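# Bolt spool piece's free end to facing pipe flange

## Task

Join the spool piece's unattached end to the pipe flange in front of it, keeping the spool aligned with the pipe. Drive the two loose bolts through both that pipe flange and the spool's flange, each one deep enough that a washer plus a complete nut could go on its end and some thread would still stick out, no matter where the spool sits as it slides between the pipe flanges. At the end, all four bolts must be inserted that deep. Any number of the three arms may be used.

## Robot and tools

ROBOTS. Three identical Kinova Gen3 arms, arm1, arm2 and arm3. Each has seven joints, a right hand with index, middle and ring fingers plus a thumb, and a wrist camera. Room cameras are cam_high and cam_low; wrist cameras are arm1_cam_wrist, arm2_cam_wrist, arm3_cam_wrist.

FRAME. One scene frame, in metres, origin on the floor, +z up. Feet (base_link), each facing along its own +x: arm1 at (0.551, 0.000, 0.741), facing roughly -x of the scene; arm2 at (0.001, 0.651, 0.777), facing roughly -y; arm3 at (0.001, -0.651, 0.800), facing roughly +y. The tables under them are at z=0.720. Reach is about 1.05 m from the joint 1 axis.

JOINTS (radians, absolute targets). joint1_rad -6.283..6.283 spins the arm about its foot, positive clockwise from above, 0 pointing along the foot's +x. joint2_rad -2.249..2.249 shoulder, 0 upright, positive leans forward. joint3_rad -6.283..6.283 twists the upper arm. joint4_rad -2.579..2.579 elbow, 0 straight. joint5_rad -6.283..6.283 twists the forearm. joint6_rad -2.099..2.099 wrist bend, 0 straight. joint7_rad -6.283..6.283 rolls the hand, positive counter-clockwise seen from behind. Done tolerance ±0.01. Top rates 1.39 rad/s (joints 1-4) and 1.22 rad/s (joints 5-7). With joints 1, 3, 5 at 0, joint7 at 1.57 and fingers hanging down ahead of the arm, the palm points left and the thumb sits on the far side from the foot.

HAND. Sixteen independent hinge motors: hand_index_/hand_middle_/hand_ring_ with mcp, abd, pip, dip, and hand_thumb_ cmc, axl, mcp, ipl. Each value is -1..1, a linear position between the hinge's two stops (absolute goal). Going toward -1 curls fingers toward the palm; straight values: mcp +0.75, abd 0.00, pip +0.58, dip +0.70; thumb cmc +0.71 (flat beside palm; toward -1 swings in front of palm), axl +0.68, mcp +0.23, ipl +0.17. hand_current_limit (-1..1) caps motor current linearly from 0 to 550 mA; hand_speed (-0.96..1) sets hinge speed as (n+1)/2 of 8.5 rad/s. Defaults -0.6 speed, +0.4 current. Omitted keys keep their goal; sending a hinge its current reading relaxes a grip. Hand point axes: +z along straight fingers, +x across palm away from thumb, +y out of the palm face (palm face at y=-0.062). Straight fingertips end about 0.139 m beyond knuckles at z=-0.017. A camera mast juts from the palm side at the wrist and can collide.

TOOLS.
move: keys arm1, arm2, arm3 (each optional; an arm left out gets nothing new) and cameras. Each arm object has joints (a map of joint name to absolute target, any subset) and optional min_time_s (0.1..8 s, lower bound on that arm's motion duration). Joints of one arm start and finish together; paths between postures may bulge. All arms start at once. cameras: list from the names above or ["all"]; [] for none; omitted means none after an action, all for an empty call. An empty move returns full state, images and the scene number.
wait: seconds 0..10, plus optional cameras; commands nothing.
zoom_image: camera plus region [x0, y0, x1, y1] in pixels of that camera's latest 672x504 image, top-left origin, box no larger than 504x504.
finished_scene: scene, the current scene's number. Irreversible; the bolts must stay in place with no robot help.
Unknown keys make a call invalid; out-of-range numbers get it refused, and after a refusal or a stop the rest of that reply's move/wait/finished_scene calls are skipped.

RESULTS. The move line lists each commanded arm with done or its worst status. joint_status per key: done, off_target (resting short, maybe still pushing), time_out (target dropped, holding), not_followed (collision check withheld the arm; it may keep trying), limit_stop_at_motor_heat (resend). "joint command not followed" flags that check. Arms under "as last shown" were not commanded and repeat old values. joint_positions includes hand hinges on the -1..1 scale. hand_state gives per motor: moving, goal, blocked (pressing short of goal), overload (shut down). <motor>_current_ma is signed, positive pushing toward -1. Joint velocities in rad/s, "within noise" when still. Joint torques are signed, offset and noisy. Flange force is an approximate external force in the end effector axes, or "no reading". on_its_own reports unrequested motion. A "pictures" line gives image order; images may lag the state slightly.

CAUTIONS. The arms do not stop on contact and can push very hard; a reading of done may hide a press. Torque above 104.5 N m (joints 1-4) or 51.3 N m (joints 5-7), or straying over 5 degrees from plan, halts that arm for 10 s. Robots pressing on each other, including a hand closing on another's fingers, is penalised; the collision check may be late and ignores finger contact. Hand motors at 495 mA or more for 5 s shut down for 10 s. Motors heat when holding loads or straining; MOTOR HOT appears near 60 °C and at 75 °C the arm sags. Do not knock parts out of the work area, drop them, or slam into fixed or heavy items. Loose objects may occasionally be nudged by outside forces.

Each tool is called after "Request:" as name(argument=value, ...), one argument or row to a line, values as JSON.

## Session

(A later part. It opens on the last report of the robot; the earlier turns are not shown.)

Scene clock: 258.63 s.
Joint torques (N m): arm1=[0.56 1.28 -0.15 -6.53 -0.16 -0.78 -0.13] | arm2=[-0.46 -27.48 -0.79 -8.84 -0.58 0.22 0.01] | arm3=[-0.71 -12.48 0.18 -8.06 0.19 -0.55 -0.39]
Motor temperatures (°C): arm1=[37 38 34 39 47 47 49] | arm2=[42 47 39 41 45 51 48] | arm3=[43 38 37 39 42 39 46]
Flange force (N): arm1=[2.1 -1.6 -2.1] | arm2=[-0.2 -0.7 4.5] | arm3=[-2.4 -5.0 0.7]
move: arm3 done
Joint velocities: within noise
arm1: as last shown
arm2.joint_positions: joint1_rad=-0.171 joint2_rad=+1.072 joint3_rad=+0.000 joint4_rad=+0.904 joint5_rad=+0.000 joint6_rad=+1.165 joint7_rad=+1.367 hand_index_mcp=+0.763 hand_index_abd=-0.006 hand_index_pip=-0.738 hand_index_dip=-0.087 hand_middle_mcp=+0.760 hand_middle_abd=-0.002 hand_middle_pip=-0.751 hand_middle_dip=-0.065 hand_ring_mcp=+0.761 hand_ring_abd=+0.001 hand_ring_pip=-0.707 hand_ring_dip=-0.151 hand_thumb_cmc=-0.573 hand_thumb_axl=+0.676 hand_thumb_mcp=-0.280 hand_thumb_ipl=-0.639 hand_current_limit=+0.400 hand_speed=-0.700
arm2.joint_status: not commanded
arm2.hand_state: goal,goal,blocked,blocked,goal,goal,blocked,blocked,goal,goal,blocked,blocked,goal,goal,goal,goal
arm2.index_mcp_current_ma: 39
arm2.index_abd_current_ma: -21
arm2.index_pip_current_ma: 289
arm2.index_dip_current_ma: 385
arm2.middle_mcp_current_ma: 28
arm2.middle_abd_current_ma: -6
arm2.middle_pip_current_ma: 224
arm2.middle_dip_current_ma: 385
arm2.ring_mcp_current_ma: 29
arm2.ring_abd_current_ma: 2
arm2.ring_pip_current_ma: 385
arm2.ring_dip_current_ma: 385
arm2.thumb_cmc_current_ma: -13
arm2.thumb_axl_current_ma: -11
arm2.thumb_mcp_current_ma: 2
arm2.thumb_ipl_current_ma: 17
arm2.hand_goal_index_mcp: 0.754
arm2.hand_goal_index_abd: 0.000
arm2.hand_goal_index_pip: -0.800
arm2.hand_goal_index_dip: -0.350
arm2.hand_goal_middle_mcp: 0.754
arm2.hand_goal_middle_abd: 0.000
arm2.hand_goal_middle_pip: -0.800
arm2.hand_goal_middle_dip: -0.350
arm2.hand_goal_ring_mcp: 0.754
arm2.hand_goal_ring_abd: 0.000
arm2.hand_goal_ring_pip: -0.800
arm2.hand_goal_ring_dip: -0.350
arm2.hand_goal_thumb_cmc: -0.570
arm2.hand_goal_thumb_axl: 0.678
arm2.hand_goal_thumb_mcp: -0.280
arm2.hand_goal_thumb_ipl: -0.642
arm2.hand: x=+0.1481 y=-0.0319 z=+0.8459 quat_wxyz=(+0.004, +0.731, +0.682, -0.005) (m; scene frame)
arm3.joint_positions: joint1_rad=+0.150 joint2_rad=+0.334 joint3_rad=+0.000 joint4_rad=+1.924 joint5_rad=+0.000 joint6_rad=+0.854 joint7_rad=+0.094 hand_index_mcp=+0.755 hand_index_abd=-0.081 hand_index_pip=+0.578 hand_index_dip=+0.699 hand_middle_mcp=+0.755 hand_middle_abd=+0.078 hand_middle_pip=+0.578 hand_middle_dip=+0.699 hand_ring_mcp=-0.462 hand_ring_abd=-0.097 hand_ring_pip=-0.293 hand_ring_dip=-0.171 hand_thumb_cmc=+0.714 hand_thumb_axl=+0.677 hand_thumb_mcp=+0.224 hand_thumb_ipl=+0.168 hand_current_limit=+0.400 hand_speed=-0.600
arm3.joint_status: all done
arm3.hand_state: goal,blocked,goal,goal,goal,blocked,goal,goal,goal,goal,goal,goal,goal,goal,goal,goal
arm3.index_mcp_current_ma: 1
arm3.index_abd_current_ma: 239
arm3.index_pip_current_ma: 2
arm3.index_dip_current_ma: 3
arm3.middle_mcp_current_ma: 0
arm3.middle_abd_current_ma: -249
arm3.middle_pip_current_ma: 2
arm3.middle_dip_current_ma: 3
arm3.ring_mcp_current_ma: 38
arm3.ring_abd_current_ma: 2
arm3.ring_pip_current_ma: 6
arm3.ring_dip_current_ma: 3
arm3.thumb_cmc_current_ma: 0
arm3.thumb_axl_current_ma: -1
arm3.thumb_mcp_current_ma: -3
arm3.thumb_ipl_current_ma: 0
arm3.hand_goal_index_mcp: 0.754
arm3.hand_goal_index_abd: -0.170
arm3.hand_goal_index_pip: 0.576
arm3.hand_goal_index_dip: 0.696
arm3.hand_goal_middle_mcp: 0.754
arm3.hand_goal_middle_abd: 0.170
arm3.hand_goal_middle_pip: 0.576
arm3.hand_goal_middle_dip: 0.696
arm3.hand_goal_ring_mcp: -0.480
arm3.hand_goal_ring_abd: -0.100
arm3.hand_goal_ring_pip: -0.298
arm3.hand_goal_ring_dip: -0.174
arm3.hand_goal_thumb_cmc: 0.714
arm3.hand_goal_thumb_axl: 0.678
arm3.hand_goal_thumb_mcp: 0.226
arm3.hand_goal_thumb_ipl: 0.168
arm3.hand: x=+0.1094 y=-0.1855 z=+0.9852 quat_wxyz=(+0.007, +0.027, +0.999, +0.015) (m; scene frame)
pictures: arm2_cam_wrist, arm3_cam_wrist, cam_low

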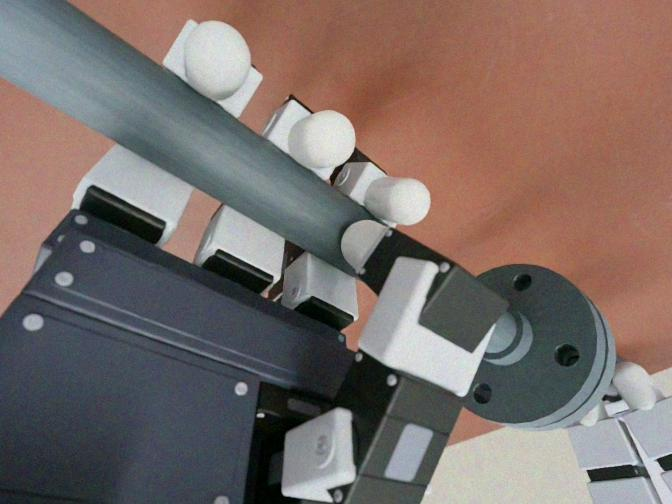

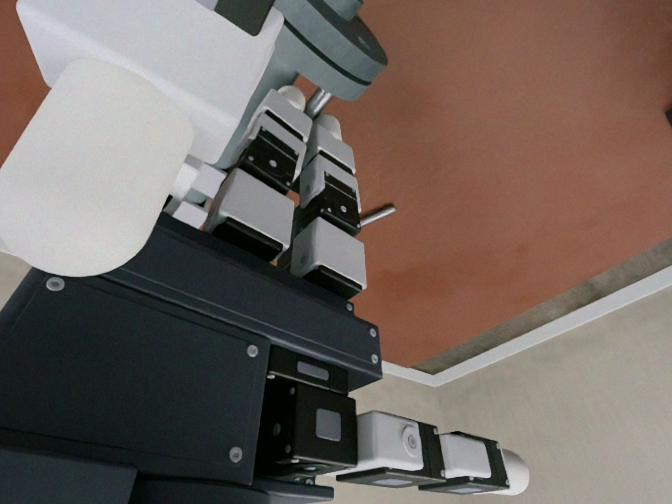

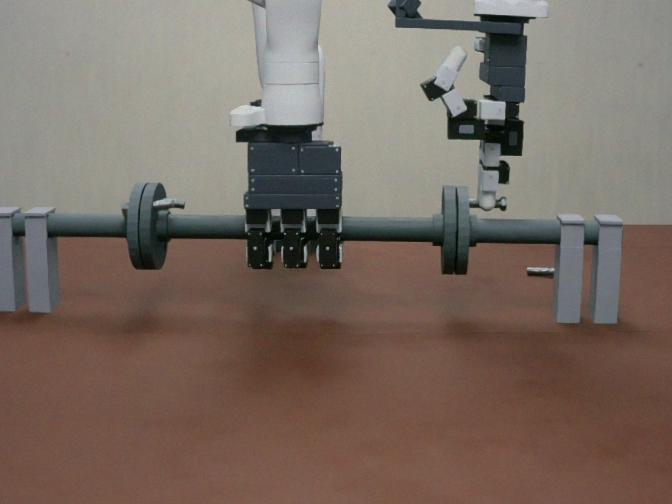

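Request:
move(
  arm3={"joints": {"joint1_rad": 0.1478, "joint2_rad": 0.3492, "joint4_rad": 1.9, "joint6_rad": 0.8624, "joint7_rad": 0.0913}, "min_time_s": 2},
  cameras=["arm3_cam_wrist", "cam_low", "arm2_cam_wrist"],
)

Request:
zoom_image(
  camera="arm3_cam_wrist",
  region=[230, 20, 400, 180],
)

Request:
zoom_image(
  camera="arm2_cam_wrist",
  region=[520, 300, 620, 400],
)

Scene clock: 262.47 s.
Joint torques (N m): arm1=[0.55 1.22 -0.26 -6.59 -0.18 -0.8 -0.13] | arm2=[-0.71 -27.12 -0.97 -8.78 -0.55 0.17 0.12] | arm3=[-0.71 -12.88 0.21 -8.25 0.17 -0.7 -0.37]
Motor temperatures (°C): arm1=[37 38 34 40 47 47 49] | arm2=[42 47 39 41 45 51 48] | arm3=[43 38 37 39 42 39 46]
Flange force (N): arm1=[2.3 -2.0 -1.9] | arm2=[0.2 -0.9 4.0] | arm3=[-2.3 -5.1 0.6]
move: arm3 done
Joint velocities: within noise
arm1, arm2: as last shown
arm2.index_mcp_current_ma: 38
arm3.joint_positions: joint1_rad=+0.148 joint2_rad=+0.349 joint3_rad=+0.000 joint4_rad=+1.900 joint5_rad=+0.000 joint6_rad=+0.862 joint7_rad=+0.091 hand_index_mcp=+0.759 hand_index_abd=-0.081 hand_index_pip=+0.579 hand_index_dip=+0.699 hand_middle_mcp=+0.760 hand_middle_abd=+0.078 hand_middle_pip=+0.579 hand_middle_dip=+0.699 hand_ring_mcp=-0.462 hand_ring_abd=-0.097 hand_ring_pip=-0.293 hand_ring_dip=-0.171 hand_thumb_cmc=+0.714 hand_thumb_axl=+0.677 hand_thumb_mcp=+0.224 hand_thumb_ipl=+0.168 hand_current_limit=+0.400 hand_speed=-0.600
arm3.joint_status: all done
arm3.hand_state: goal,blocked,goal,goal,goal,blocked,goal,goal,goal,goal,goal,goal,goal,goal,goal,goal
arm3.index_mcp_current_ma: 8
arm3.index_abd_current_ma: 239
arm3.index_pip_current_ma: 3
arm3.index_dip_current_ma: 3
arm3.middle_mcp_current_ma: 8
arm3.middle_abd_current_ma: -249
arm3.middle_pip_current_ma: 3
arm3.middle_dip_current_ma: 3
arm3.ring_mcp_current_ma: 38
arm3.ring_abd_current_ma: 2
arm3.ring_pip_current_ma: 6
arm3.ring_dip_current_ma: 3
arm3.thumb_cmc_current_ma: 0
arm3.thumb_axl_current_ma: -1
arm3.thumb_mcp_current_ma: -3
arm3.thumb_ipl_current_ma: 0
arm3.hand_goal_index_mcp: 0.754
arm3.hand_goal_index_abd: -0.170
arm3.hand_goal_index_pip: 0.576
arm3.hand_goal_index_dip: 0.696
arm3.hand_goal_middle_mcp: 0.754
arm3.hand_goal_middle_abd: 0.170
arm3.hand_goal_middle_pip: 0.576
arm3.hand_goal_middle_dip: 0.696
arm3.hand_goal_ring_mcp: -0.480
arm3.hand_goal_ring_abd: -0.100
arm3.hand_goal_ring_pip: -0.298
arm3.hand_goal_ring_dip: -0.174
arm3.hand_goal_thumb_cmc: 0.714
arm3.hand_goal_thumb_axl: 0.678
arm3.hand_goal_thumb_mcp: 0.226
arm3.hand_goal_thumb_ipl: 0.168
arm3.hand: x=+0.1095 y=-0.1775 z=+0.9851 quat_wxyz=(+0.007, +0.027, +0.999, +0.015) (m; scene frame)
pictures: arm2_cam_wrist, arm3_cam_wrist, cam_low

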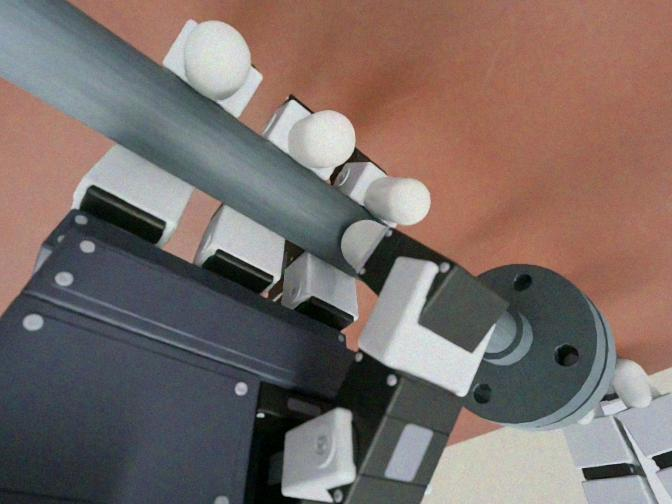

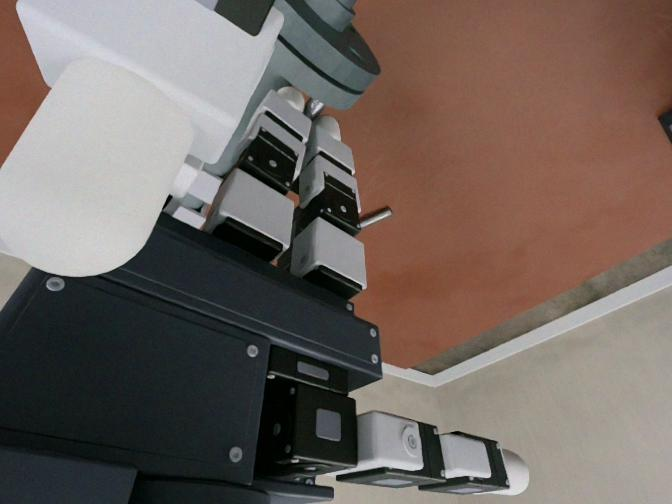

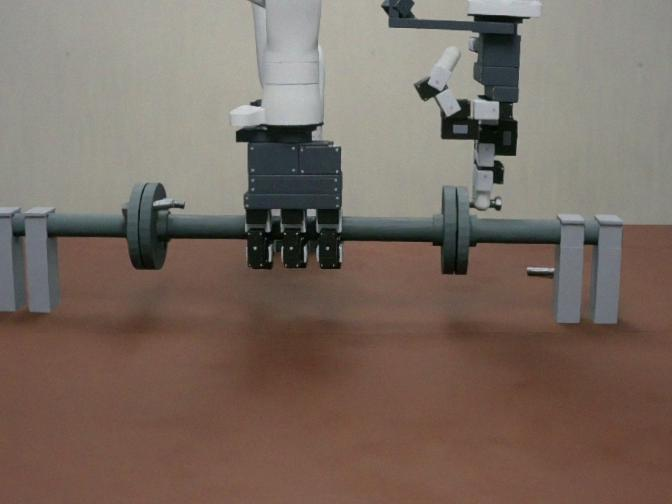

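Scaled by 2.965.

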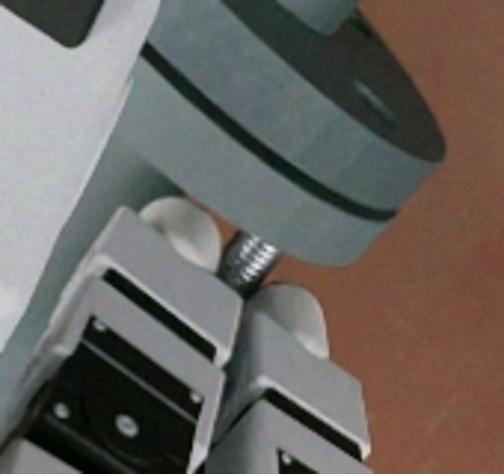

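Scaled by 5.040.

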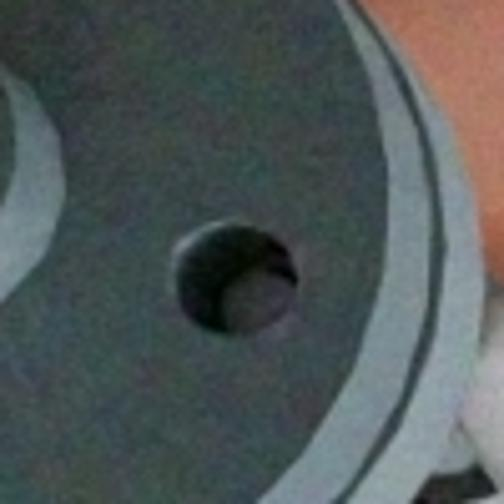

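Request:
move(
  arm3={"joints": {"joint1_rad": 0.1475, "joint2_rad": 0.3591, "joint4_rad": 1.8845, "joint6_rad": 0.868, "joint7_rad": 0.091}, "min_time_s": 1.5},
  cameras=["arm3_cam_wrist", "cam_low", "arm2_cam_wrist"],
)

Request:
zoom_image(
  camera="arm3_cam_wrist",
  region=[230, 20, 400, 180],
)

Request:
zoom_image(
  camera="arm2_cam_wrist",
  region=[520, 300, 620, 400],
)

Scene clock: 267.13 s.
Joint torques (N m): arm1=[0.44 1.29 -0.16 -6.5 -0.18 -0.79 -0.16] | arm2=[-0.99 -26.98 -1.15 -8.82 -0.6 0.15 0.19] | arm3=[-0.26 -12.74 0.74 -8.39 0.55 -0.94 -0.36]
Motor temperatures (°C): arm1=[37 38 34 40 47 47 49] | arm2=[42 47 39 41 45 51 48] | arm3=[43 38 37 39 42 39 46]
Flange force (N): arm1=[2.2 -1.7 -2.2] | arm2=[0.6 -1.3 3.8] | arm3=[-1.0 -5.7 -0.5]
move: arm3 done
Joint velocities: within noise
arm1, arm2: as last shown
arm3.joint_positions: joint1_rad=+0.148 joint2_rad=+0.359 joint3_rad=+0.000 joint4_rad=+1.885 joint5_rad=+0.000 joint6_rad=+0.868 joint7_rad=+0.091 hand_index_mcp=+0.760 hand_index_abd=-0.081 hand_index_pip=+0.579 hand_index_dip=+0.699 hand_middle_mcp=+0.760 hand_middle_abd=+0.078 hand_middle_pip=+0.579 hand_middle_dip=+0.699 hand_ring_mcp=-0.462 hand_ring_abd=-0.097 hand_ring_pip=-0.293 hand_ring_dip=-0.171 hand_thumb_cmc=+0.714 hand_thumb_axl=+0.677 hand_thumb_mcp=+0.224 hand_thumb_ipl=+0.168 hand_current_limit=+0.400 hand_speed=-0.600
arm3.joint_status: all done
arm3.hand_state: goal,blocked,goal,goal,goal,blocked,goal,goal,goal,goal,goal,goal,goal,goal,goal,goal
arm3.index_mcp_current_ma: 8
arm3.index_abd_current_ma: 239
arm3.index_pip_current_ma: 3
arm3.index_dip_current_ma: 3
arm3.middle_mcp_current_ma: 9
arm3.middle_abd_current_ma: -249
arm3.middle_pip_current_ma: 3
arm3.middle_dip_current_ma: 3
arm3.ring_mcp_current_ma: 38
arm3.ring_abd_current_ma: 2
arm3.ring_pip_current_ma: 6
arm3.ring_dip_current_ma: 3
arm3.thumb_cmc_current_ma: 0
arm3.thumb_axl_current_ma: -1
arm3.thumb_mcp_current_ma: -3
arm3.thumb_ipl_current_ma: 0
arm3.hand_goal_index_mcp: 0.754
arm3.hand_goal_index_abd: -0.170
arm3.hand_goal_index_pip: 0.576
arm3.hand_goal_index_dip: 0.696
arm3.hand_goal_middle_mcp: 0.754
arm3.hand_goal_middle_abd: 0.170
arm3.hand_goal_middle_pip: 0.576
arm3.hand_goal_middle_dip: 0.696
arm3.hand_goal_ring_mcp: -0.480
arm3.hand_goal_ring_abd: -0.100
arm3.hand_goal_ring_pip: -0.298
arm3.hand_goal_ring_dip: -0.174
arm3.hand_goal_thumb_cmc: 0.714
arm3.hand_goal_thumb_axl: 0.678
arm3.hand_goal_thumb_mcp: 0.226
arm3.hand_goal_thumb_ipl: 0.168
arm3.hand: x=+0.1102 y=-0.1725 z=+0.9850 quat_wxyz=(+0.007, +0.027, +0.999, +0.015) (m; scene frame)
pictures: arm2_cam_wrist, arm3_cam_wrist, cam_low

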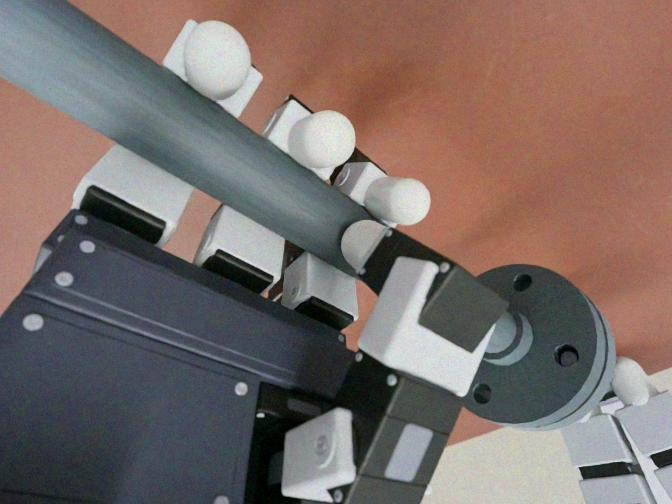

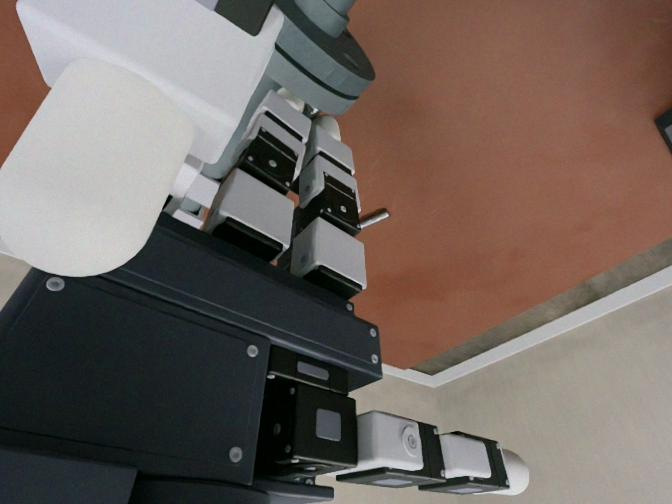

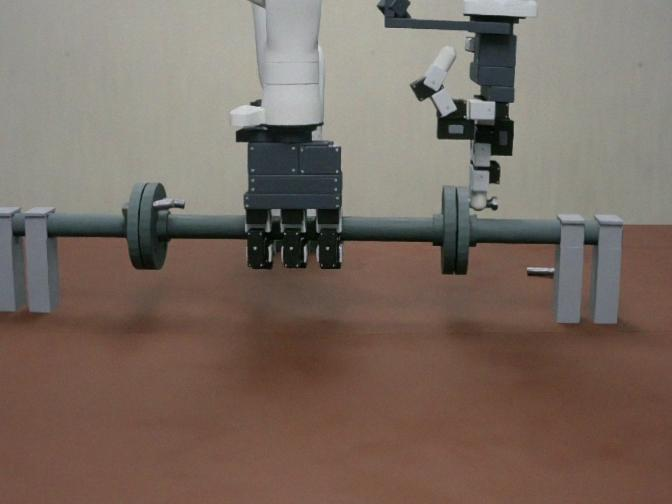

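Scaled by 2.965.

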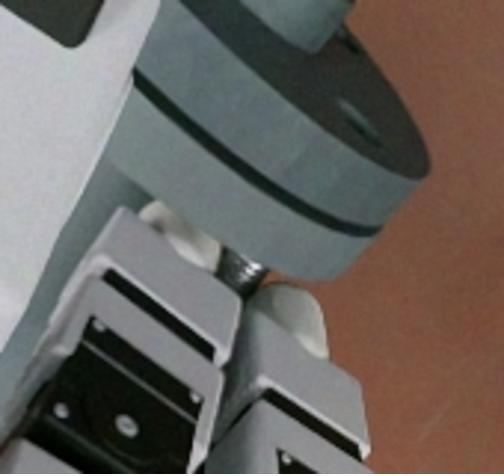

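Scaled by 5.040.

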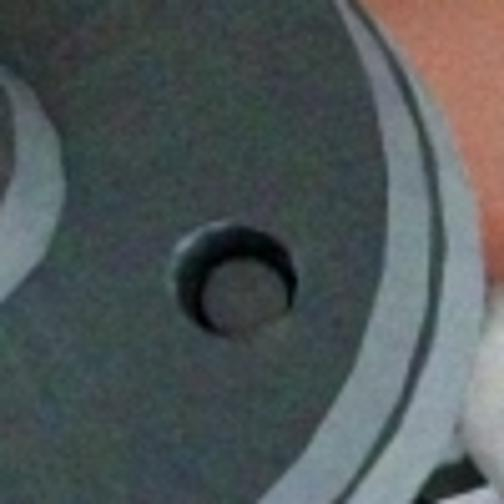

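Request:
move(
  arm3={"joints": {"hand_index_abd": 0.03, "hand_middle_abd": -0.03, "hand_speed": -0.8}},
  cameras=["arm3_cam_wrist", "cam_low", "arm2_cam_wrist"],
)

Request:
zoom_image(
  camera="cam_low",
  region=[430, 160, 570, 300],
)

Request:
zoom_image(
  camera="arm2_cam_wrist",
  region=[520, 300, 620, 400],
)

Scene clock: 274.13 s.
Joint torques (N m): arm1=[0.53 1.25 -0.25 -6.61 -0.19 -0.76 -0.16] | arm2=[-0.41 -26.99 -0.73 -8.65 -0.47 0.22 0.07] | arm3=[-0.7 -12.83 0.18 -8.02 0.16 -0.56 -0.32]
Motor temperatures (°C): arm1=[37 38 34 40 47 47 49] | arm2=[42 47 39 41 45 51 48] | arm3=[43 38 37 39 42 39 46]
Flange force (N): arm1=[2.4 -2.0 -1.6] | arm2=[0.0 -0.5 3.8] | arm3=[-2.1 -5.0 0.2]
move: arm3 done
Joint velocities: within noise
arm1, arm2: as last shown
arm2.joint_positions: joint1_rad=-0.171 joint2_rad=+1.072 joint3_rad=+0.000 joint4_rad=+0.904 joint5_rad=+0.000 joint6_rad=+1.165 joint7_rad=+1.367 hand_index_mcp=+0.762 hand_index_abd=-0.005 hand_index_pip=-0.738 hand_index_dip=-0.087 hand_middle_mcp=+0.760 hand_middle_abd=-0.002 hand_middle_pip=-0.751 hand_middle_dip=-0.065 hand_ring_mcp=+0.761 hand_ring_abd=+0.001 hand_ring_pip=-0.707 hand_ring_dip=-0.151 hand_thumb_cmc=-0.573 hand_thumb_axl=+0.676 hand_thumb_mcp=-0.280 hand_thumb_ipl=-0.639 hand_current_limit=+0.400 hand_speed=-0.700
arm2.index_mcp_current_ma: 35
arm2.index_abd_current_ma: -19
arm2.middle_mcp_current_ma: 26
arm2.middle_abd_current_ma: -5
arm2.thumb_cmc_current_ma: -12
arm3.joint_positions: joint1_rad=+0.148 joint2_rad=+0.359 joint3_rad=+0.000 joint4_rad=+1.884 joint5_rad=+0.000 joint6_rad=+0.868 joint7_rad=+0.091 hand_index_mcp=+0.756 hand_index_abd=+0.026 hand_index_pip=+0.578 hand_index_dip=+0.699 hand_middle_mcp=+0.756 hand_middle_abd=-0.026 hand_middle_pip=+0.578 hand_middle_dip=+0.699 hand_ring_mcp=-0.462 hand_ring_abd=-0.097 hand_ring_pip=-0.293 hand_ring_dip=-0.171 hand_thumb_cmc=+0.714 hand_thumb_axl=+0.677 hand_thumb_mcp=+0.224 hand_thumb_ipl=+0.168 hand_current_limit=+0.400 hand_speed=-0.800
arm3.joint_status: all done
arm3.hand_state: goal,goal,goal,goal,goal,goal,goal,goal,goal,goal,goal,goal,goal,goal,goal,goal
arm3.index_mcp_current_ma: 2
arm3.index_abd_current_ma: -3
arm3.index_pip_current_ma: 2
arm3.index_dip_current_ma: 3
arm3.middle_mcp_current_ma: 1
arm3.middle_abd_current_ma: 4
arm3.middle_pip_current_ma: 2
arm3.middle_dip_current_ma: 3
arm3.ring_mcp_current_ma: 38
arm3.ring_abd_current_ma: 2
arm3.ring_pip_current_ma: 6
arm3.ring_dip_current_ma: 3
arm3.thumb_cmc_current_ma: 0
arm3.thumb_axl_current_ma: -1
arm3.thumb_mcp_current_ma: -3
arm3.thumb_ipl_current_ma: 0
arm3.hand_goal_index_mcp: 0.754
arm3.hand_goal_index_abd: 0.030
arm3.hand_goal_index_pip: 0.576
arm3.hand_goal_index_dip: 0.696
arm3.hand_goal_middle_mcp: 0.754
arm3.hand_goal_middle_abd: -0.030
arm3.hand_goal_middle_pip: 0.576
arm3.hand_goal_middle_dip: 0.696
arm3.hand_goal_ring_mcp: -0.480
arm3.hand_goal_ring_abd: -0.100
arm3.hand_goal_ring_pip: -0.298
arm3.hand_goal_ring_dip: -0.174
arm3.hand_goal_thumb_cmc: 0.714
arm3.hand_goal_thumb_axl: 0.678
arm3.hand_goal_thumb_mcp: 0.226
arm3.hand_goal_thumb_ipl: 0.168
arm3.hand: x=+0.1102 y=-0.1725 z=+0.9851 quat_wxyz=(+0.007, +0.027, +0.999, +0.015) (m; scene frame)
pictures: arm2_cam_wrist, arm3_cam_wrist, cam_low

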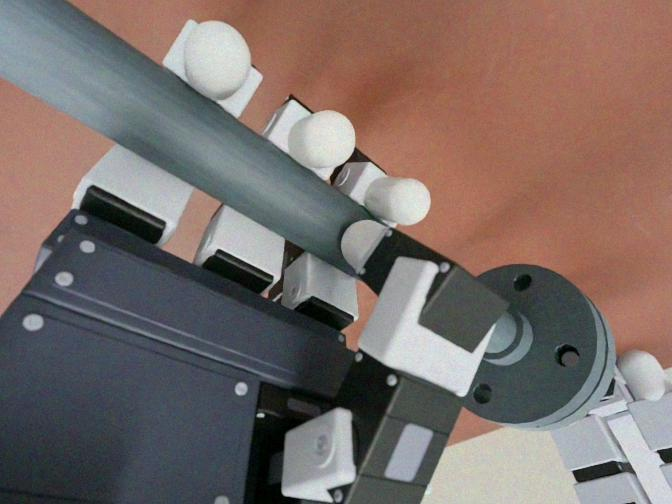

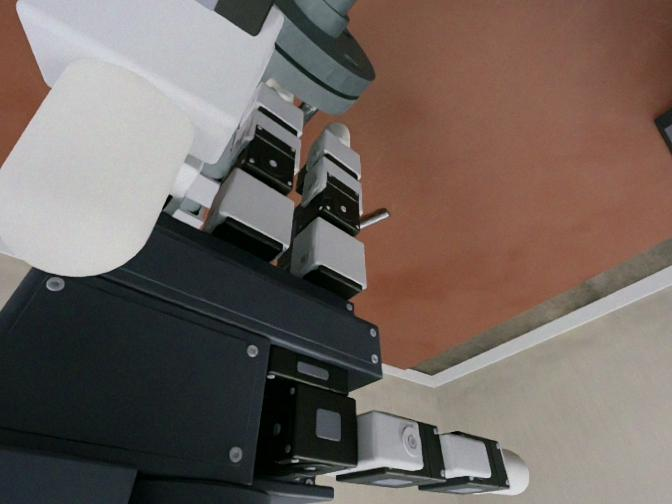

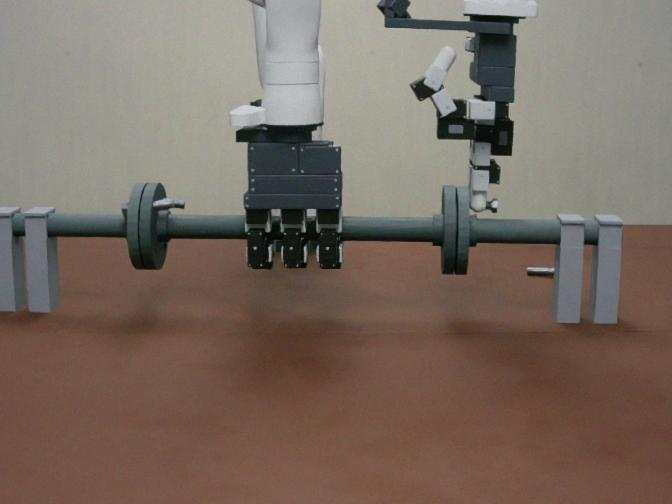

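Scaled by 3.600.

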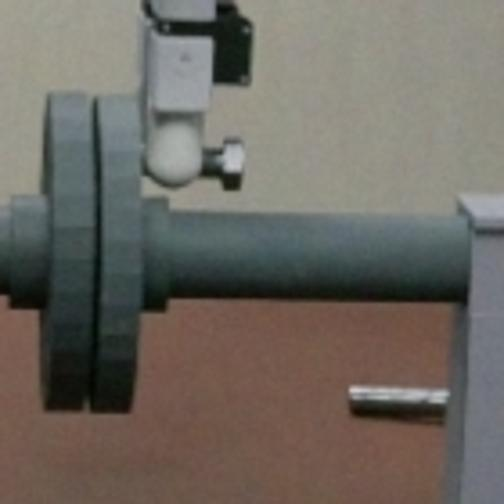

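Scaled by 5.040.

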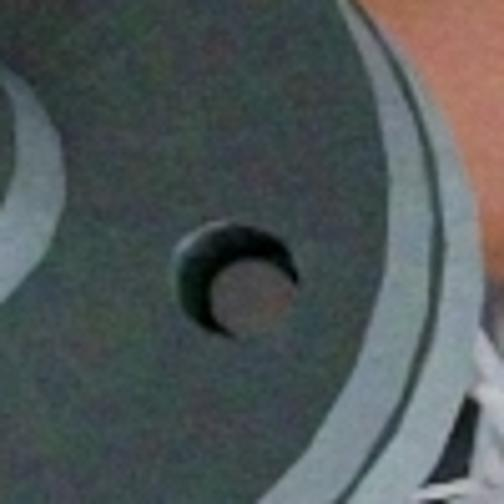

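Request:
move(
  arm3={"joints": {"joint1_rad": 0.1482, "joint2_rad": 0.3158, "joint4_rad": 1.8336, "joint6_rad": 0.9622, "joint7_rad": 0.0917}, "min_time_s": 1.5},
  cameras=[],
)

Request:
move(
  arm3={"joints": {"joint1_rad": 0.0937, "joint2_rad": 0.2054, "joint4_rad": 1.9893, "joint6_rad": 0.9169, "joint7_rad": 0.0372, "hand_index_abd": 0.0, "hand_speed": -0.5, "hand_middle_mcp": -0.48, "hand_middle_pip": -0.298, "hand_middle_dip": -0.174, "hand_middle_abd": 0}, "min_time_s": 2},
  cameras=["arm3_cam_wrist", "cam_low"],
)

Scene clock: 279.33 s.
Joint torques (N m): arm1=[0.43 1.28 -0.12 -6.65 -0.22 -0.79 -0.13] | arm2=[-0.4 -26.99 -0.72 -8.65 -0.49 0.25 0.09] | arm3=[-0.71 -12.41 0.15 -8.44 0.13 -0.53 -0.4]
Motor temperatures (°C): arm1=[37 38 34 40 47 47 49] | arm2=[42 47 39 41 45 51 48] | arm3=[43 38 37 39 42 39 46]
Flange force (N): arm1=[2.2 -1.4 -1.6] | arm2=[0.1 -0.5 3.9] | arm3=[-2.2 -5.1 0.5]
move: arm3 done
Joint velocities: within noise
arm1, arm2: as last shown
arm3.joint_positions: joint1_rad=+0.148 joint2_rad=+0.316 joint3_rad=+0.000 joint4_rad=+1.834 joint5_rad=+0.000 joint6_rad=+0.962 joint7_rad=+0.092 hand_index_mcp=+0.756 hand_index_abd=+0.026 hand_index_pip=+0.578 hand_index_dip=+0.699 hand_middle_mcp=+0.755 hand_middle_abd=-0.026 hand_middle_pip=+0.578 hand_middle_dip=+0.699 hand_ring_mcp=-0.462 hand_ring_abd=-0.097 hand_ring_pip=-0.293 hand_ring_dip=-0.171 hand_thumb_cmc=+0.714 hand_thumb_axl=+0.677 hand_thumb_mcp=+0.224 hand_thumb_ipl=+0.168 hand_current_limit=+0.400 hand_speed=-0.800
arm3.joint_status: all done
arm3.hand_state: goal,goal,goal,goal,goal,goal,goal,goal,goal,goal,goal,goal,goal,goal,goal,goal
arm3.index_mcp_current_ma: 1
arm3.index_abd_current_ma: -3
arm3.index_pip_current_ma: 2
arm3.index_dip_current_ma: 3
arm3.middle_mcp_current_ma: 1
arm3.middle_abd_current_ma: 4
arm3.middle_pip_current_ma: 2
arm3.middle_dip_current_ma: 3
arm3.ring_mcp_current_ma: 38
arm3.ring_abd_current_ma: 2
arm3.ring_pip_current_ma: 6
arm3.ring_dip_current_ma: 3
arm3.thumb_cmc_current_ma: 0
arm3.thumb_axl_current_ma: -1
arm3.thumb_mcp_current_ma: -3
arm3.thumb_ipl_current_ma: 0
arm3.hand_goal_index_mcp: 0.754
arm3.hand_goal_index_abd: 0.030
arm3.hand_goal_index_pip: 0.576
arm3.hand_goal_index_dip: 0.696
arm3.hand_goal_middle_mcp: 0.754
arm3.hand_goal_middle_abd: -0.030
arm3.hand_goal_middle_pip: 0.576
arm3.hand_goal_middle_dip: 0.696
arm3.hand_goal_ring_mcp: -0.480
arm3.hand_goal_ring_abd: -0.100
arm3.hand_goal_ring_pip: -0.298
arm3.hand_goal_ring_dip: -0.174
arm3.hand_goal_thumb_cmc: 0.714
arm3.hand_goal_thumb_axl: 0.678
arm3.hand_goal_thumb_mcp: 0.226
arm3.hand_goal_thumb_ipl: 0.168
arm3.hand: x=+0.1101 y=-0.1724 z=+1.0151 quat_wxyz=(+0.007, +0.027, +0.999, +0.015) (m; scene frame)
pictures: none
No camera images: "cameras" was empty.

Scene clock: 281.67 s.
Joint torques (N m): arm1=[0.53 1.27 -0.11 -6.53 -0.2 -0.83 -0.16] | arm2=[-0.4 -26.97 -0.75 -8.67 -0.48 0.22 0.07] | arm3=[-0.74 -10.36 0.09 -8.24 0.14 -0.6 -0.4]
Motor temperatures (°C): arm1=[37 38 34 40 47 47 49] | arm2=[42 47 39 41 45 51 48] | arm3=[43 38 37 39 42 39 46]
Flange force (N): arm1=[2.1 -1.6 -2.2] | arm2=[0.2 -0.5 3.8] | arm3=[-2.9 -4.4 0.6]
move: arm3 done
Joint velocities: within noise
arm1.joint_positions: joint1_rad=-0.397 joint2_rad=-0.403 joint3_rad=-0.161 joint4_rad=+1.313 joint5_rad=-0.014 joint6_rad=+2.068 joint7_rad=+1.960 hand_index_mcp=+0.753 hand_index_abd=+0.000 hand_index_pip=+0.577 hand_index_dip=+0.696 hand_middle_mcp=+0.753 hand_middle_abd=+0.000 hand_middle_pip=+0.577 hand_middle_dip=+0.696 hand_ring_mcp=+0.753 hand_ring_abd=+0.000 hand_ring_pip=+0.577 hand_ring_dip=+0.696 hand_thumb_cmc=+0.714 hand_thumb_axl=+0.677 hand_thumb_mcp=+0.224 hand_thumb_ipl=+0.168 hand_current_limit=+0.400 hand_speed=-0.600
arm1.joint_status: not commanded
arm1.hand_state: goal,goal,goal,goal,goal,goal,goal,goal,goal,goal,goal,goal,goal,goal,goal,goal
arm1.index_mcp_current_ma: 0
arm1.index_abd_current_ma: 0
arm1.index_pip_current_ma: 0
arm1.index_dip_current_ma: 0
arm1.middle_mcp_current_ma: 0
arm1.middle_abd_current_ma: 0
arm1.middle_pip_current_ma: 0
arm1.middle_dip_current_ma: 0
arm1.ring_mcp_current_ma: 0
arm1.ring_abd_current_ma: 0
arm1.ring_pip_current_ma: 0
arm1.ring_dip_current_ma: 0
arm1.thumb_cmc_current_ma: 0
arm1.thumb_axl_current_ma: 0
arm1.thumb_mcp_current_ma: -2
arm1.thumb_ipl_current_ma: 0
arm1.hand_goal_index_mcp: 0.754
arm1.hand_goal_index_abd: 0.000
arm1.hand_goal_index_pip: 0.576
arm1.hand_goal_index_dip: 0.696
arm1.hand_goal_middle_mcp: 0.754
arm1.hand_goal_middle_abd: 0.000
arm1.hand_goal_middle_pip: 0.576
arm1.hand_goal_middle_dip: 0.696
arm1.hand_goal_ring_mcp: 0.754
arm1.hand_goal_ring_abd: 0.000
arm1.hand_goal_ring_pip: 0.576
arm1.hand_goal_ring_dip: 0.696
arm1.hand_goal_thumb_cmc: 0.714
arm1.hand_goal_thumb_axl: 0.678
arm1.hand_goal_thumb_mcp: 0.226
arm1.hand_goal_thumb_ipl: 0.168
arm1.hand: x=+0.4890 y=-0.1242 z=+1.3033 quat_wxyz=(+0.014, -0.892, -0.445, +0.084) (m; scene frame)
arm2: as last shown
arm3.joint_positions: joint1_rad=+0.094 joint2_rad=+0.205 joint3_rad=+0.000 joint4_rad=+1.989 joint5_rad=+0.000 joint6_rad=+0.917 joint7_rad=+0.037 hand_index_mcp=+0.755 hand_index_abd=+0.003 hand_index_pip=+0.578 hand_index_dip=+0.699 hand_middle_mcp=-0.461 hand_middle_abd=+0.004 hand_middle_pip=-0.294 hand_middle_dip=-0.171 hand_ring_mcp=-0.462 hand_ring_abd=-0.097 hand_ring_pip=-0.293 hand_ring_dip=-0.171 hand_thumb_cmc=+0.714 hand_thumb_axl=+0.677 hand_thumb_mcp=+0.224 hand_thumb_ipl=+0.168 hand_current_limit=+0.400 hand_speed=-0.500
arm3.joint_status: all done
arm3.hand_state: goal,goal,goal,goal,goal,goal,goal,goal,goal,goal,goal,goal,goal,goal,goal,goal
arm3.index_mcp_current_ma: 1
arm3.index_abd_current_ma: 3
arm3.index_pip_current_ma: 2
arm3.index_dip_current_ma: 3
arm3.middle_mcp_current_ma: 40
arm3.middle_abd_current_ma: 3
arm3.middle_pip_current_ma: 5
arm3.middle_dip_current_ma: 3
arm3.ring_mcp_current_ma: 38
arm3.ring_abd_current_ma: 2
arm3.ring_pip_current_ma: 6
arm3.ring_dip_current_ma: 3
arm3.thumb_cmc_current_ma: 0
arm3.thumb_axl_current_ma: -1
arm3.thumb_mcp_current_ma: -3
arm3.thumb_ipl_current_ma: 0
arm3.hand_goal_index_mcp: 0.754
arm3.hand_goal_index_abd: 0.000
arm3.hand_goal_index_pip: 0.576
arm3.hand_goal_index_dip: 0.696
arm3.hand_goal_middle_mcp: -0.480
arm3.hand_goal_middle_abd: 0.000
arm3.hand_goal_middle_pip: -0.298
arm3.hand_goal_middle_dip: -0.174
arm3.hand_goal_ring_mcp: -0.480
arm3.hand_goal_ring_abd: -0.100
arm3.hand_goal_ring_pip: -0.298
arm3.hand_goal_ring_dip: -0.174
arm3.hand_goal_thumb_cmc: 0.714
arm3.hand_goal_thumb_axl: 0.678
arm3.hand_goal_thumb_mcp: 0.226
arm3.hand_goal_thumb_ipl: 0.168
arm3.hand: x=+0.0837 y=-0.2211 z=+1.0150 quat_wxyz=(+0.006, +0.027, +0.999, +0.015) (m; scene frame)
pictures: arm3_cam_wrist, cam_low

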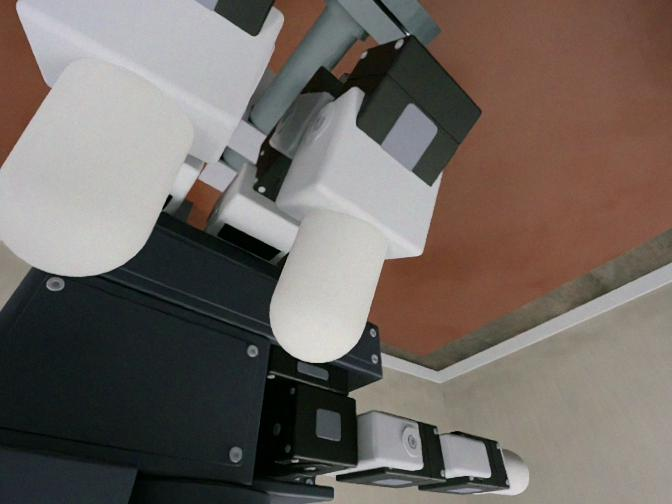

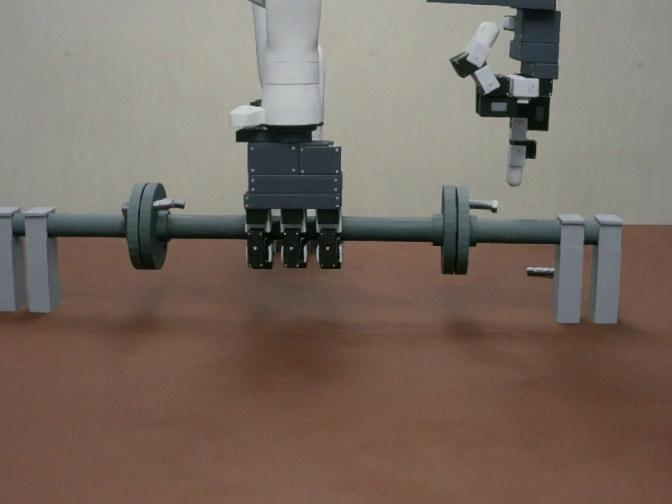

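Request:
move(
  arm3={"joints": {"joint1_rad": 0.0917, "joint2_rad": 0.2796, "joint4_rad": 2.0519, "joint6_rad": 0.7801, "joint7_rad": 0.0352}, "min_time_s": 1.5},
  cameras=["arm3_cam_wrist", "cam_low"],
)

Request:
zoom_image(
  camera="cam_low",
  region=[430, 160, 570, 300],
)

Request:
zoom_image(
  camera="arm3_cam_wrist",
  region=[230, 0, 450, 180],
)

Scene clock: 284.37 s.
Joint torques (N m): arm1=[0.56 1.24 -0.15 -6.62 -0.16 -0.77 -0.17] | arm2=[-0.39 -26.95 -0.76 -8.65 -0.5 0.25 0.11] | arm3=[-0.71 -10.98 0.12 -7.45 0.08 -0.55 -0.42]
Motor temperatures (°C): arm1=[37 38 34 40 47 47 49] | arm2=[42 47 39 41 45 51 48] | arm3=[43 38 37 39 42 39 46]
Flange force (N): arm1=[2.2 -1.7 -1.7] | arm2=[0.2 -0.5 3.8] | arm3=[-3.0 -4.3 0.0]
move: arm3 done
Joint velocities: within noise
arm1, arm2: as last shown
arm3.joint_positions: joint1_rad=+0.092 joint2_rad=+0.280 joint3_rad=+0.000 joint4_rad=+2.052 joint5_rad=+0.000 joint6_rad=+0.780 joint7_rad=+0.035 hand_index_mcp=+0.755 hand_index_abd=+0.003 hand_index_pip=+0.578 hand_index_dip=+0.699 hand_middle_mcp=-0.461 hand_middle_abd=+0.004 hand_middle_pip=-0.294 hand_middle_dip=-0.171 hand_ring_mcp=-0.462 hand_ring_abd=-0.097 hand_ring_pip=-0.293 hand_ring_dip=-0.171 hand_thumb_cmc=+0.714 hand_thumb_axl=+0.677 hand_thumb_mcp=+0.224 hand_thumb_ipl=+0.168 hand_current_limit=+0.400 hand_speed=-0.500
arm3.joint_status: all done
arm3.hand_state: goal,goal,goal,goal,goal,goal,goal,goal,goal,goal,goal,goal,goal,goal,goal,goal
arm3.index_mcp_current_ma: 1
arm3.index_abd_current_ma: 3
arm3.index_pip_current_ma: 2
arm3.index_dip_current_ma: 3
arm3.middle_mcp_current_ma: 40
arm3.middle_abd_current_ma: 3
arm3.middle_pip_current_ma: 5
arm3.middle_dip_current_ma: 3
arm3.ring_mcp_current_ma: 38
arm3.ring_abd_current_ma: 2
arm3.ring_pip_current_ma: 6
arm3.ring_dip_current_ma: 3
arm3.thumb_cmc_current_ma: 0
arm3.thumb_axl_current_ma: -1
arm3.thumb_mcp_current_ma: -3
arm3.thumb_ipl_current_ma: 0
arm3.hand_goal_index_mcp: 0.754
arm3.hand_goal_index_abd: 0.000
arm3.hand_goal_index_pip: 0.576
arm3.hand_goal_index_dip: 0.696
arm3.hand_goal_middle_mcp: -0.480
arm3.hand_goal_middle_abd: 0.000
arm3.hand_goal_middle_pip: -0.298
arm3.hand_goal_middle_dip: -0.174
arm3.hand_goal_ring_mcp: -0.480
arm3.hand_goal_ring_abd: -0.100
arm3.hand_goal_ring_pip: -0.298
arm3.hand_goal_ring_dip: -0.174
arm3.hand_goal_thumb_cmc: 0.714
arm3.hand_goal_thumb_axl: 0.678
arm3.hand_goal_thumb_mcp: 0.226
arm3.hand_goal_thumb_ipl: 0.168
arm3.hand: x=+0.0836 y=-0.2182 z=+0.9744 quat_wxyz=(+0.006, +0.027, +0.999, +0.015) (m; scene frame)
pictures: arm3_cam_wrist, cam_low

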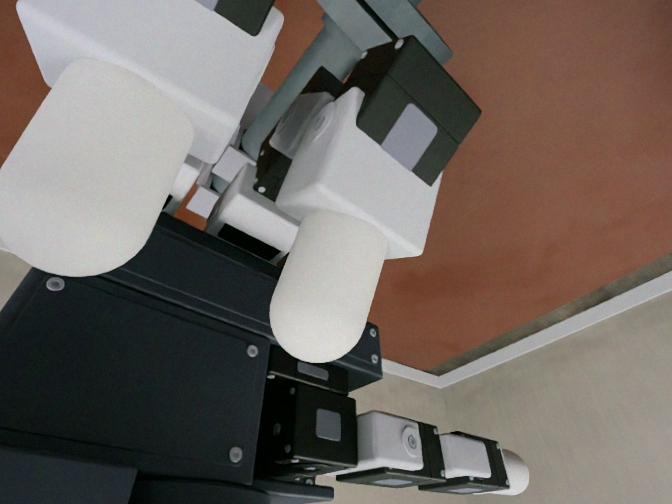

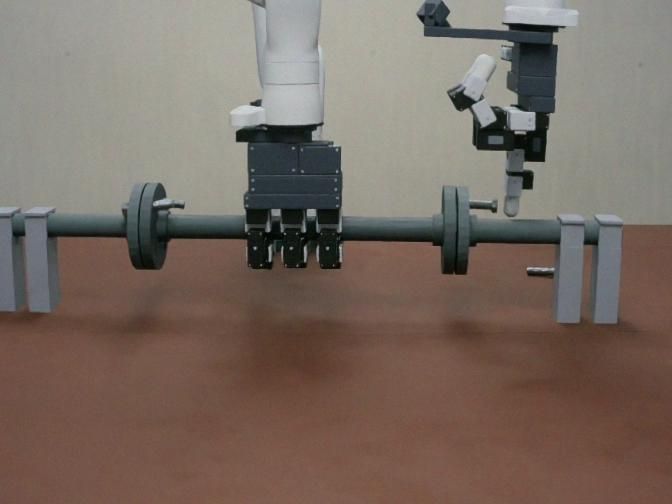

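Scaled by 3.600.

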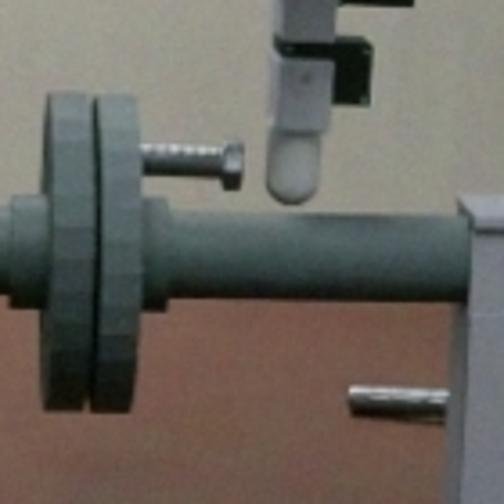

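Scaled by 2.291.

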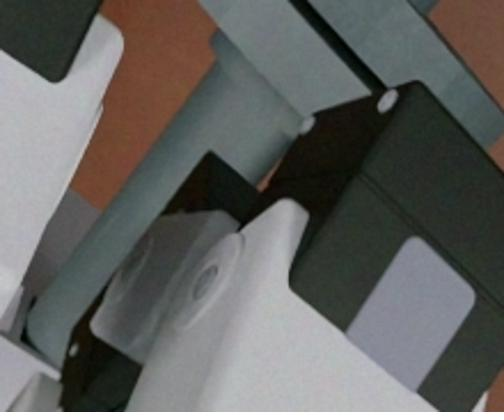

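Request:
move(
  arm3={"joints": {"joint1_rad": 0.0903, "joint2_rad": 0.3164, "joint4_rad": 1.9908, "joint6_rad": 0.8044, "joint7_rad": 0.0338}, "min_time_s": 3},
  cameras=["arm2_cam_wrist", "cam_low"],
)

Request:
zoom_image(
  camera="cam_low",
  region=[430, 160, 570, 300],
)

Request:
zoom_image(
  camera="arm2_cam_wrist",
  region=[520, 300, 620, 400],
)

Scene clock: 289.17 s.
Joint torques (N m): arm1=[0.45 1.23 -0.26 -6.57 -0.18 -0.82 -0.2] | arm2=[-0.35 -27.39 -0.72 -8.87 -0.48 0.17 0.04] | arm3=[-0.83 -11.82 0.12 -7.76 0.12 -0.71 -0.4]
Motor temperatures (°C): arm1=[37 38 34 40 47 47 49] | arm2=[42 47 39 41 45 51 48] | arm3=[43 38 37 39 42 39 46]
Flange force (N): arm1=[2.4 -2.1 -2.0] | arm2=[0.1 -0.5 4.3] | arm3=[-3.2 -4.6 -0.1]
move: arm3 done
Joint velocities: within noise
arm1, arm2: as last shown
arm2.index_mcp_current_ma: 34
arm3.joint_positions: joint1_rad=+0.090 joint2_rad=+0.316 joint3_rad=+0.000 joint4_rad=+1.991 joint5_rad=+0.000 joint6_rad=+0.804 joint7_rad=+0.034 hand_index_mcp=+0.760 hand_index_abd=+0.003 hand_index_pip=+0.578 hand_index_dip=+0.699 hand_middle_mcp=-0.461 hand_middle_abd=+0.004 hand_middle_pip=-0.294 hand_middle_dip=-0.171 hand_ring_mcp=-0.462 hand_ring_abd=-0.097 hand_ring_pip=-0.293 hand_ring_dip=-0.171 hand_thumb_cmc=+0.714 hand_thumb_axl=+0.677 hand_thumb_mcp=+0.224 hand_thumb_ipl=+0.168 hand_current_limit=+0.400 hand_speed=-0.500
arm3.joint_status: all done
arm3.hand_state: goal,goal,goal,goal,goal,goal,goal,goal,goal,goal,goal,goal,goal,goal,goal,goal
arm3.index_mcp_current_ma: 8
arm3.index_abd_current_ma: 3
arm3.index_pip_current_ma: 2
arm3.index_dip_current_ma: 3
arm3.middle_mcp_current_ma: 40
arm3.middle_abd_current_ma: 3
arm3.middle_pip_current_ma: 5
arm3.middle_dip_current_ma: 3
arm3.ring_mcp_current_ma: 38
arm3.ring_abd_current_ma: 2
arm3.ring_pip_current_ma: 6
arm3.ring_dip_current_ma: 3
arm3.thumb_cmc_current_ma: 0
arm3.thumb_axl_current_ma: -1
arm3.thumb_mcp_current_ma: -3
arm3.thumb_ipl_current_ma: 0
arm3.hand_goal_index_mcp: 0.754
arm3.hand_goal_index_abd: 0.000
arm3.hand_goal_index_pip: 0.576
arm3.hand_goal_index_dip: 0.696
arm3.hand_goal_middle_mcp: -0.480
arm3.hand_goal_middle_abd: 0.000
arm3.hand_goal_middle_pip: -0.298
arm3.hand_goal_middle_dip: -0.174
arm3.hand_goal_ring_mcp: -0.480
arm3.hand_goal_ring_abd: -0.100
arm3.hand_goal_ring_pip: -0.298
arm3.hand_goal_ring_dip: -0.174
arm3.hand_goal_thumb_cmc: 0.714
arm3.hand_goal_thumb_axl: 0.678
arm3.hand_goal_thumb_mcp: 0.226
arm3.hand_goal_thumb_ipl: 0.168
arm3.hand: x=+0.0849 y=-0.1982 z=+0.9755 quat_wxyz=(+0.006, +0.027, +0.999, +0.015) (m; scene frame)
pictures: arm2_cam_wrist, cam_low

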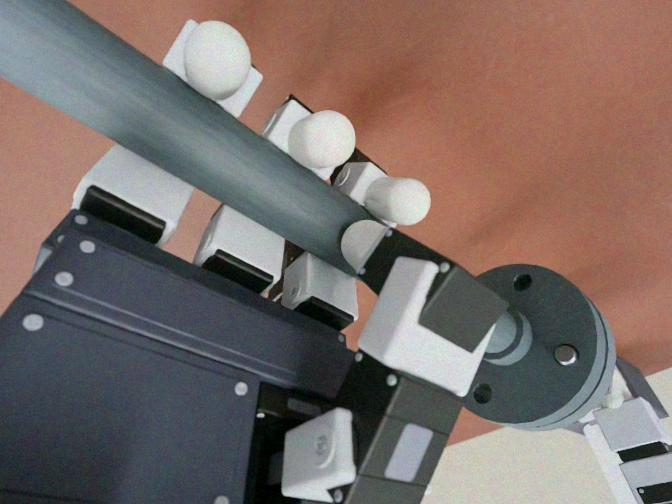

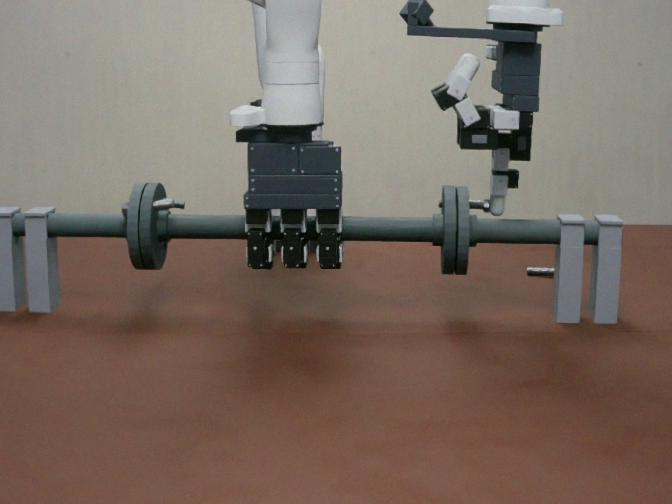

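Scaled by 3.600.

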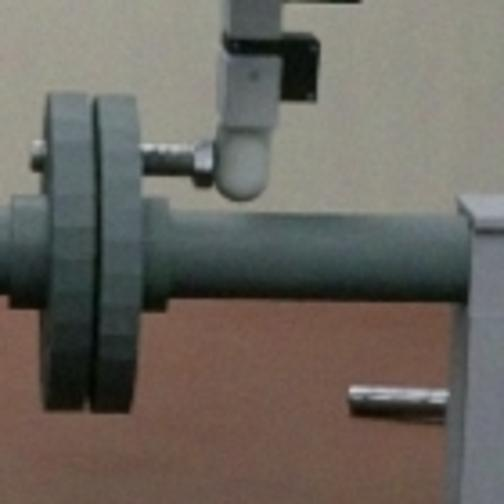

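Scaled by 5.040.

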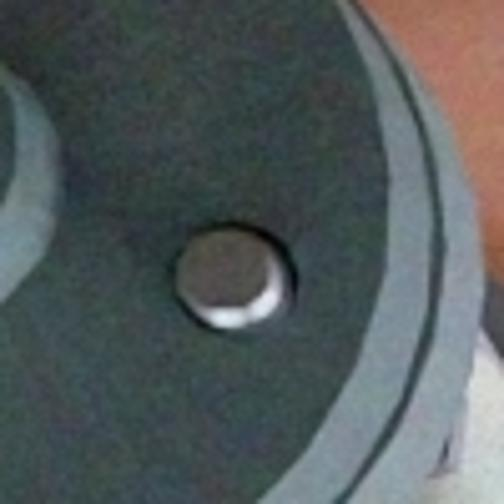

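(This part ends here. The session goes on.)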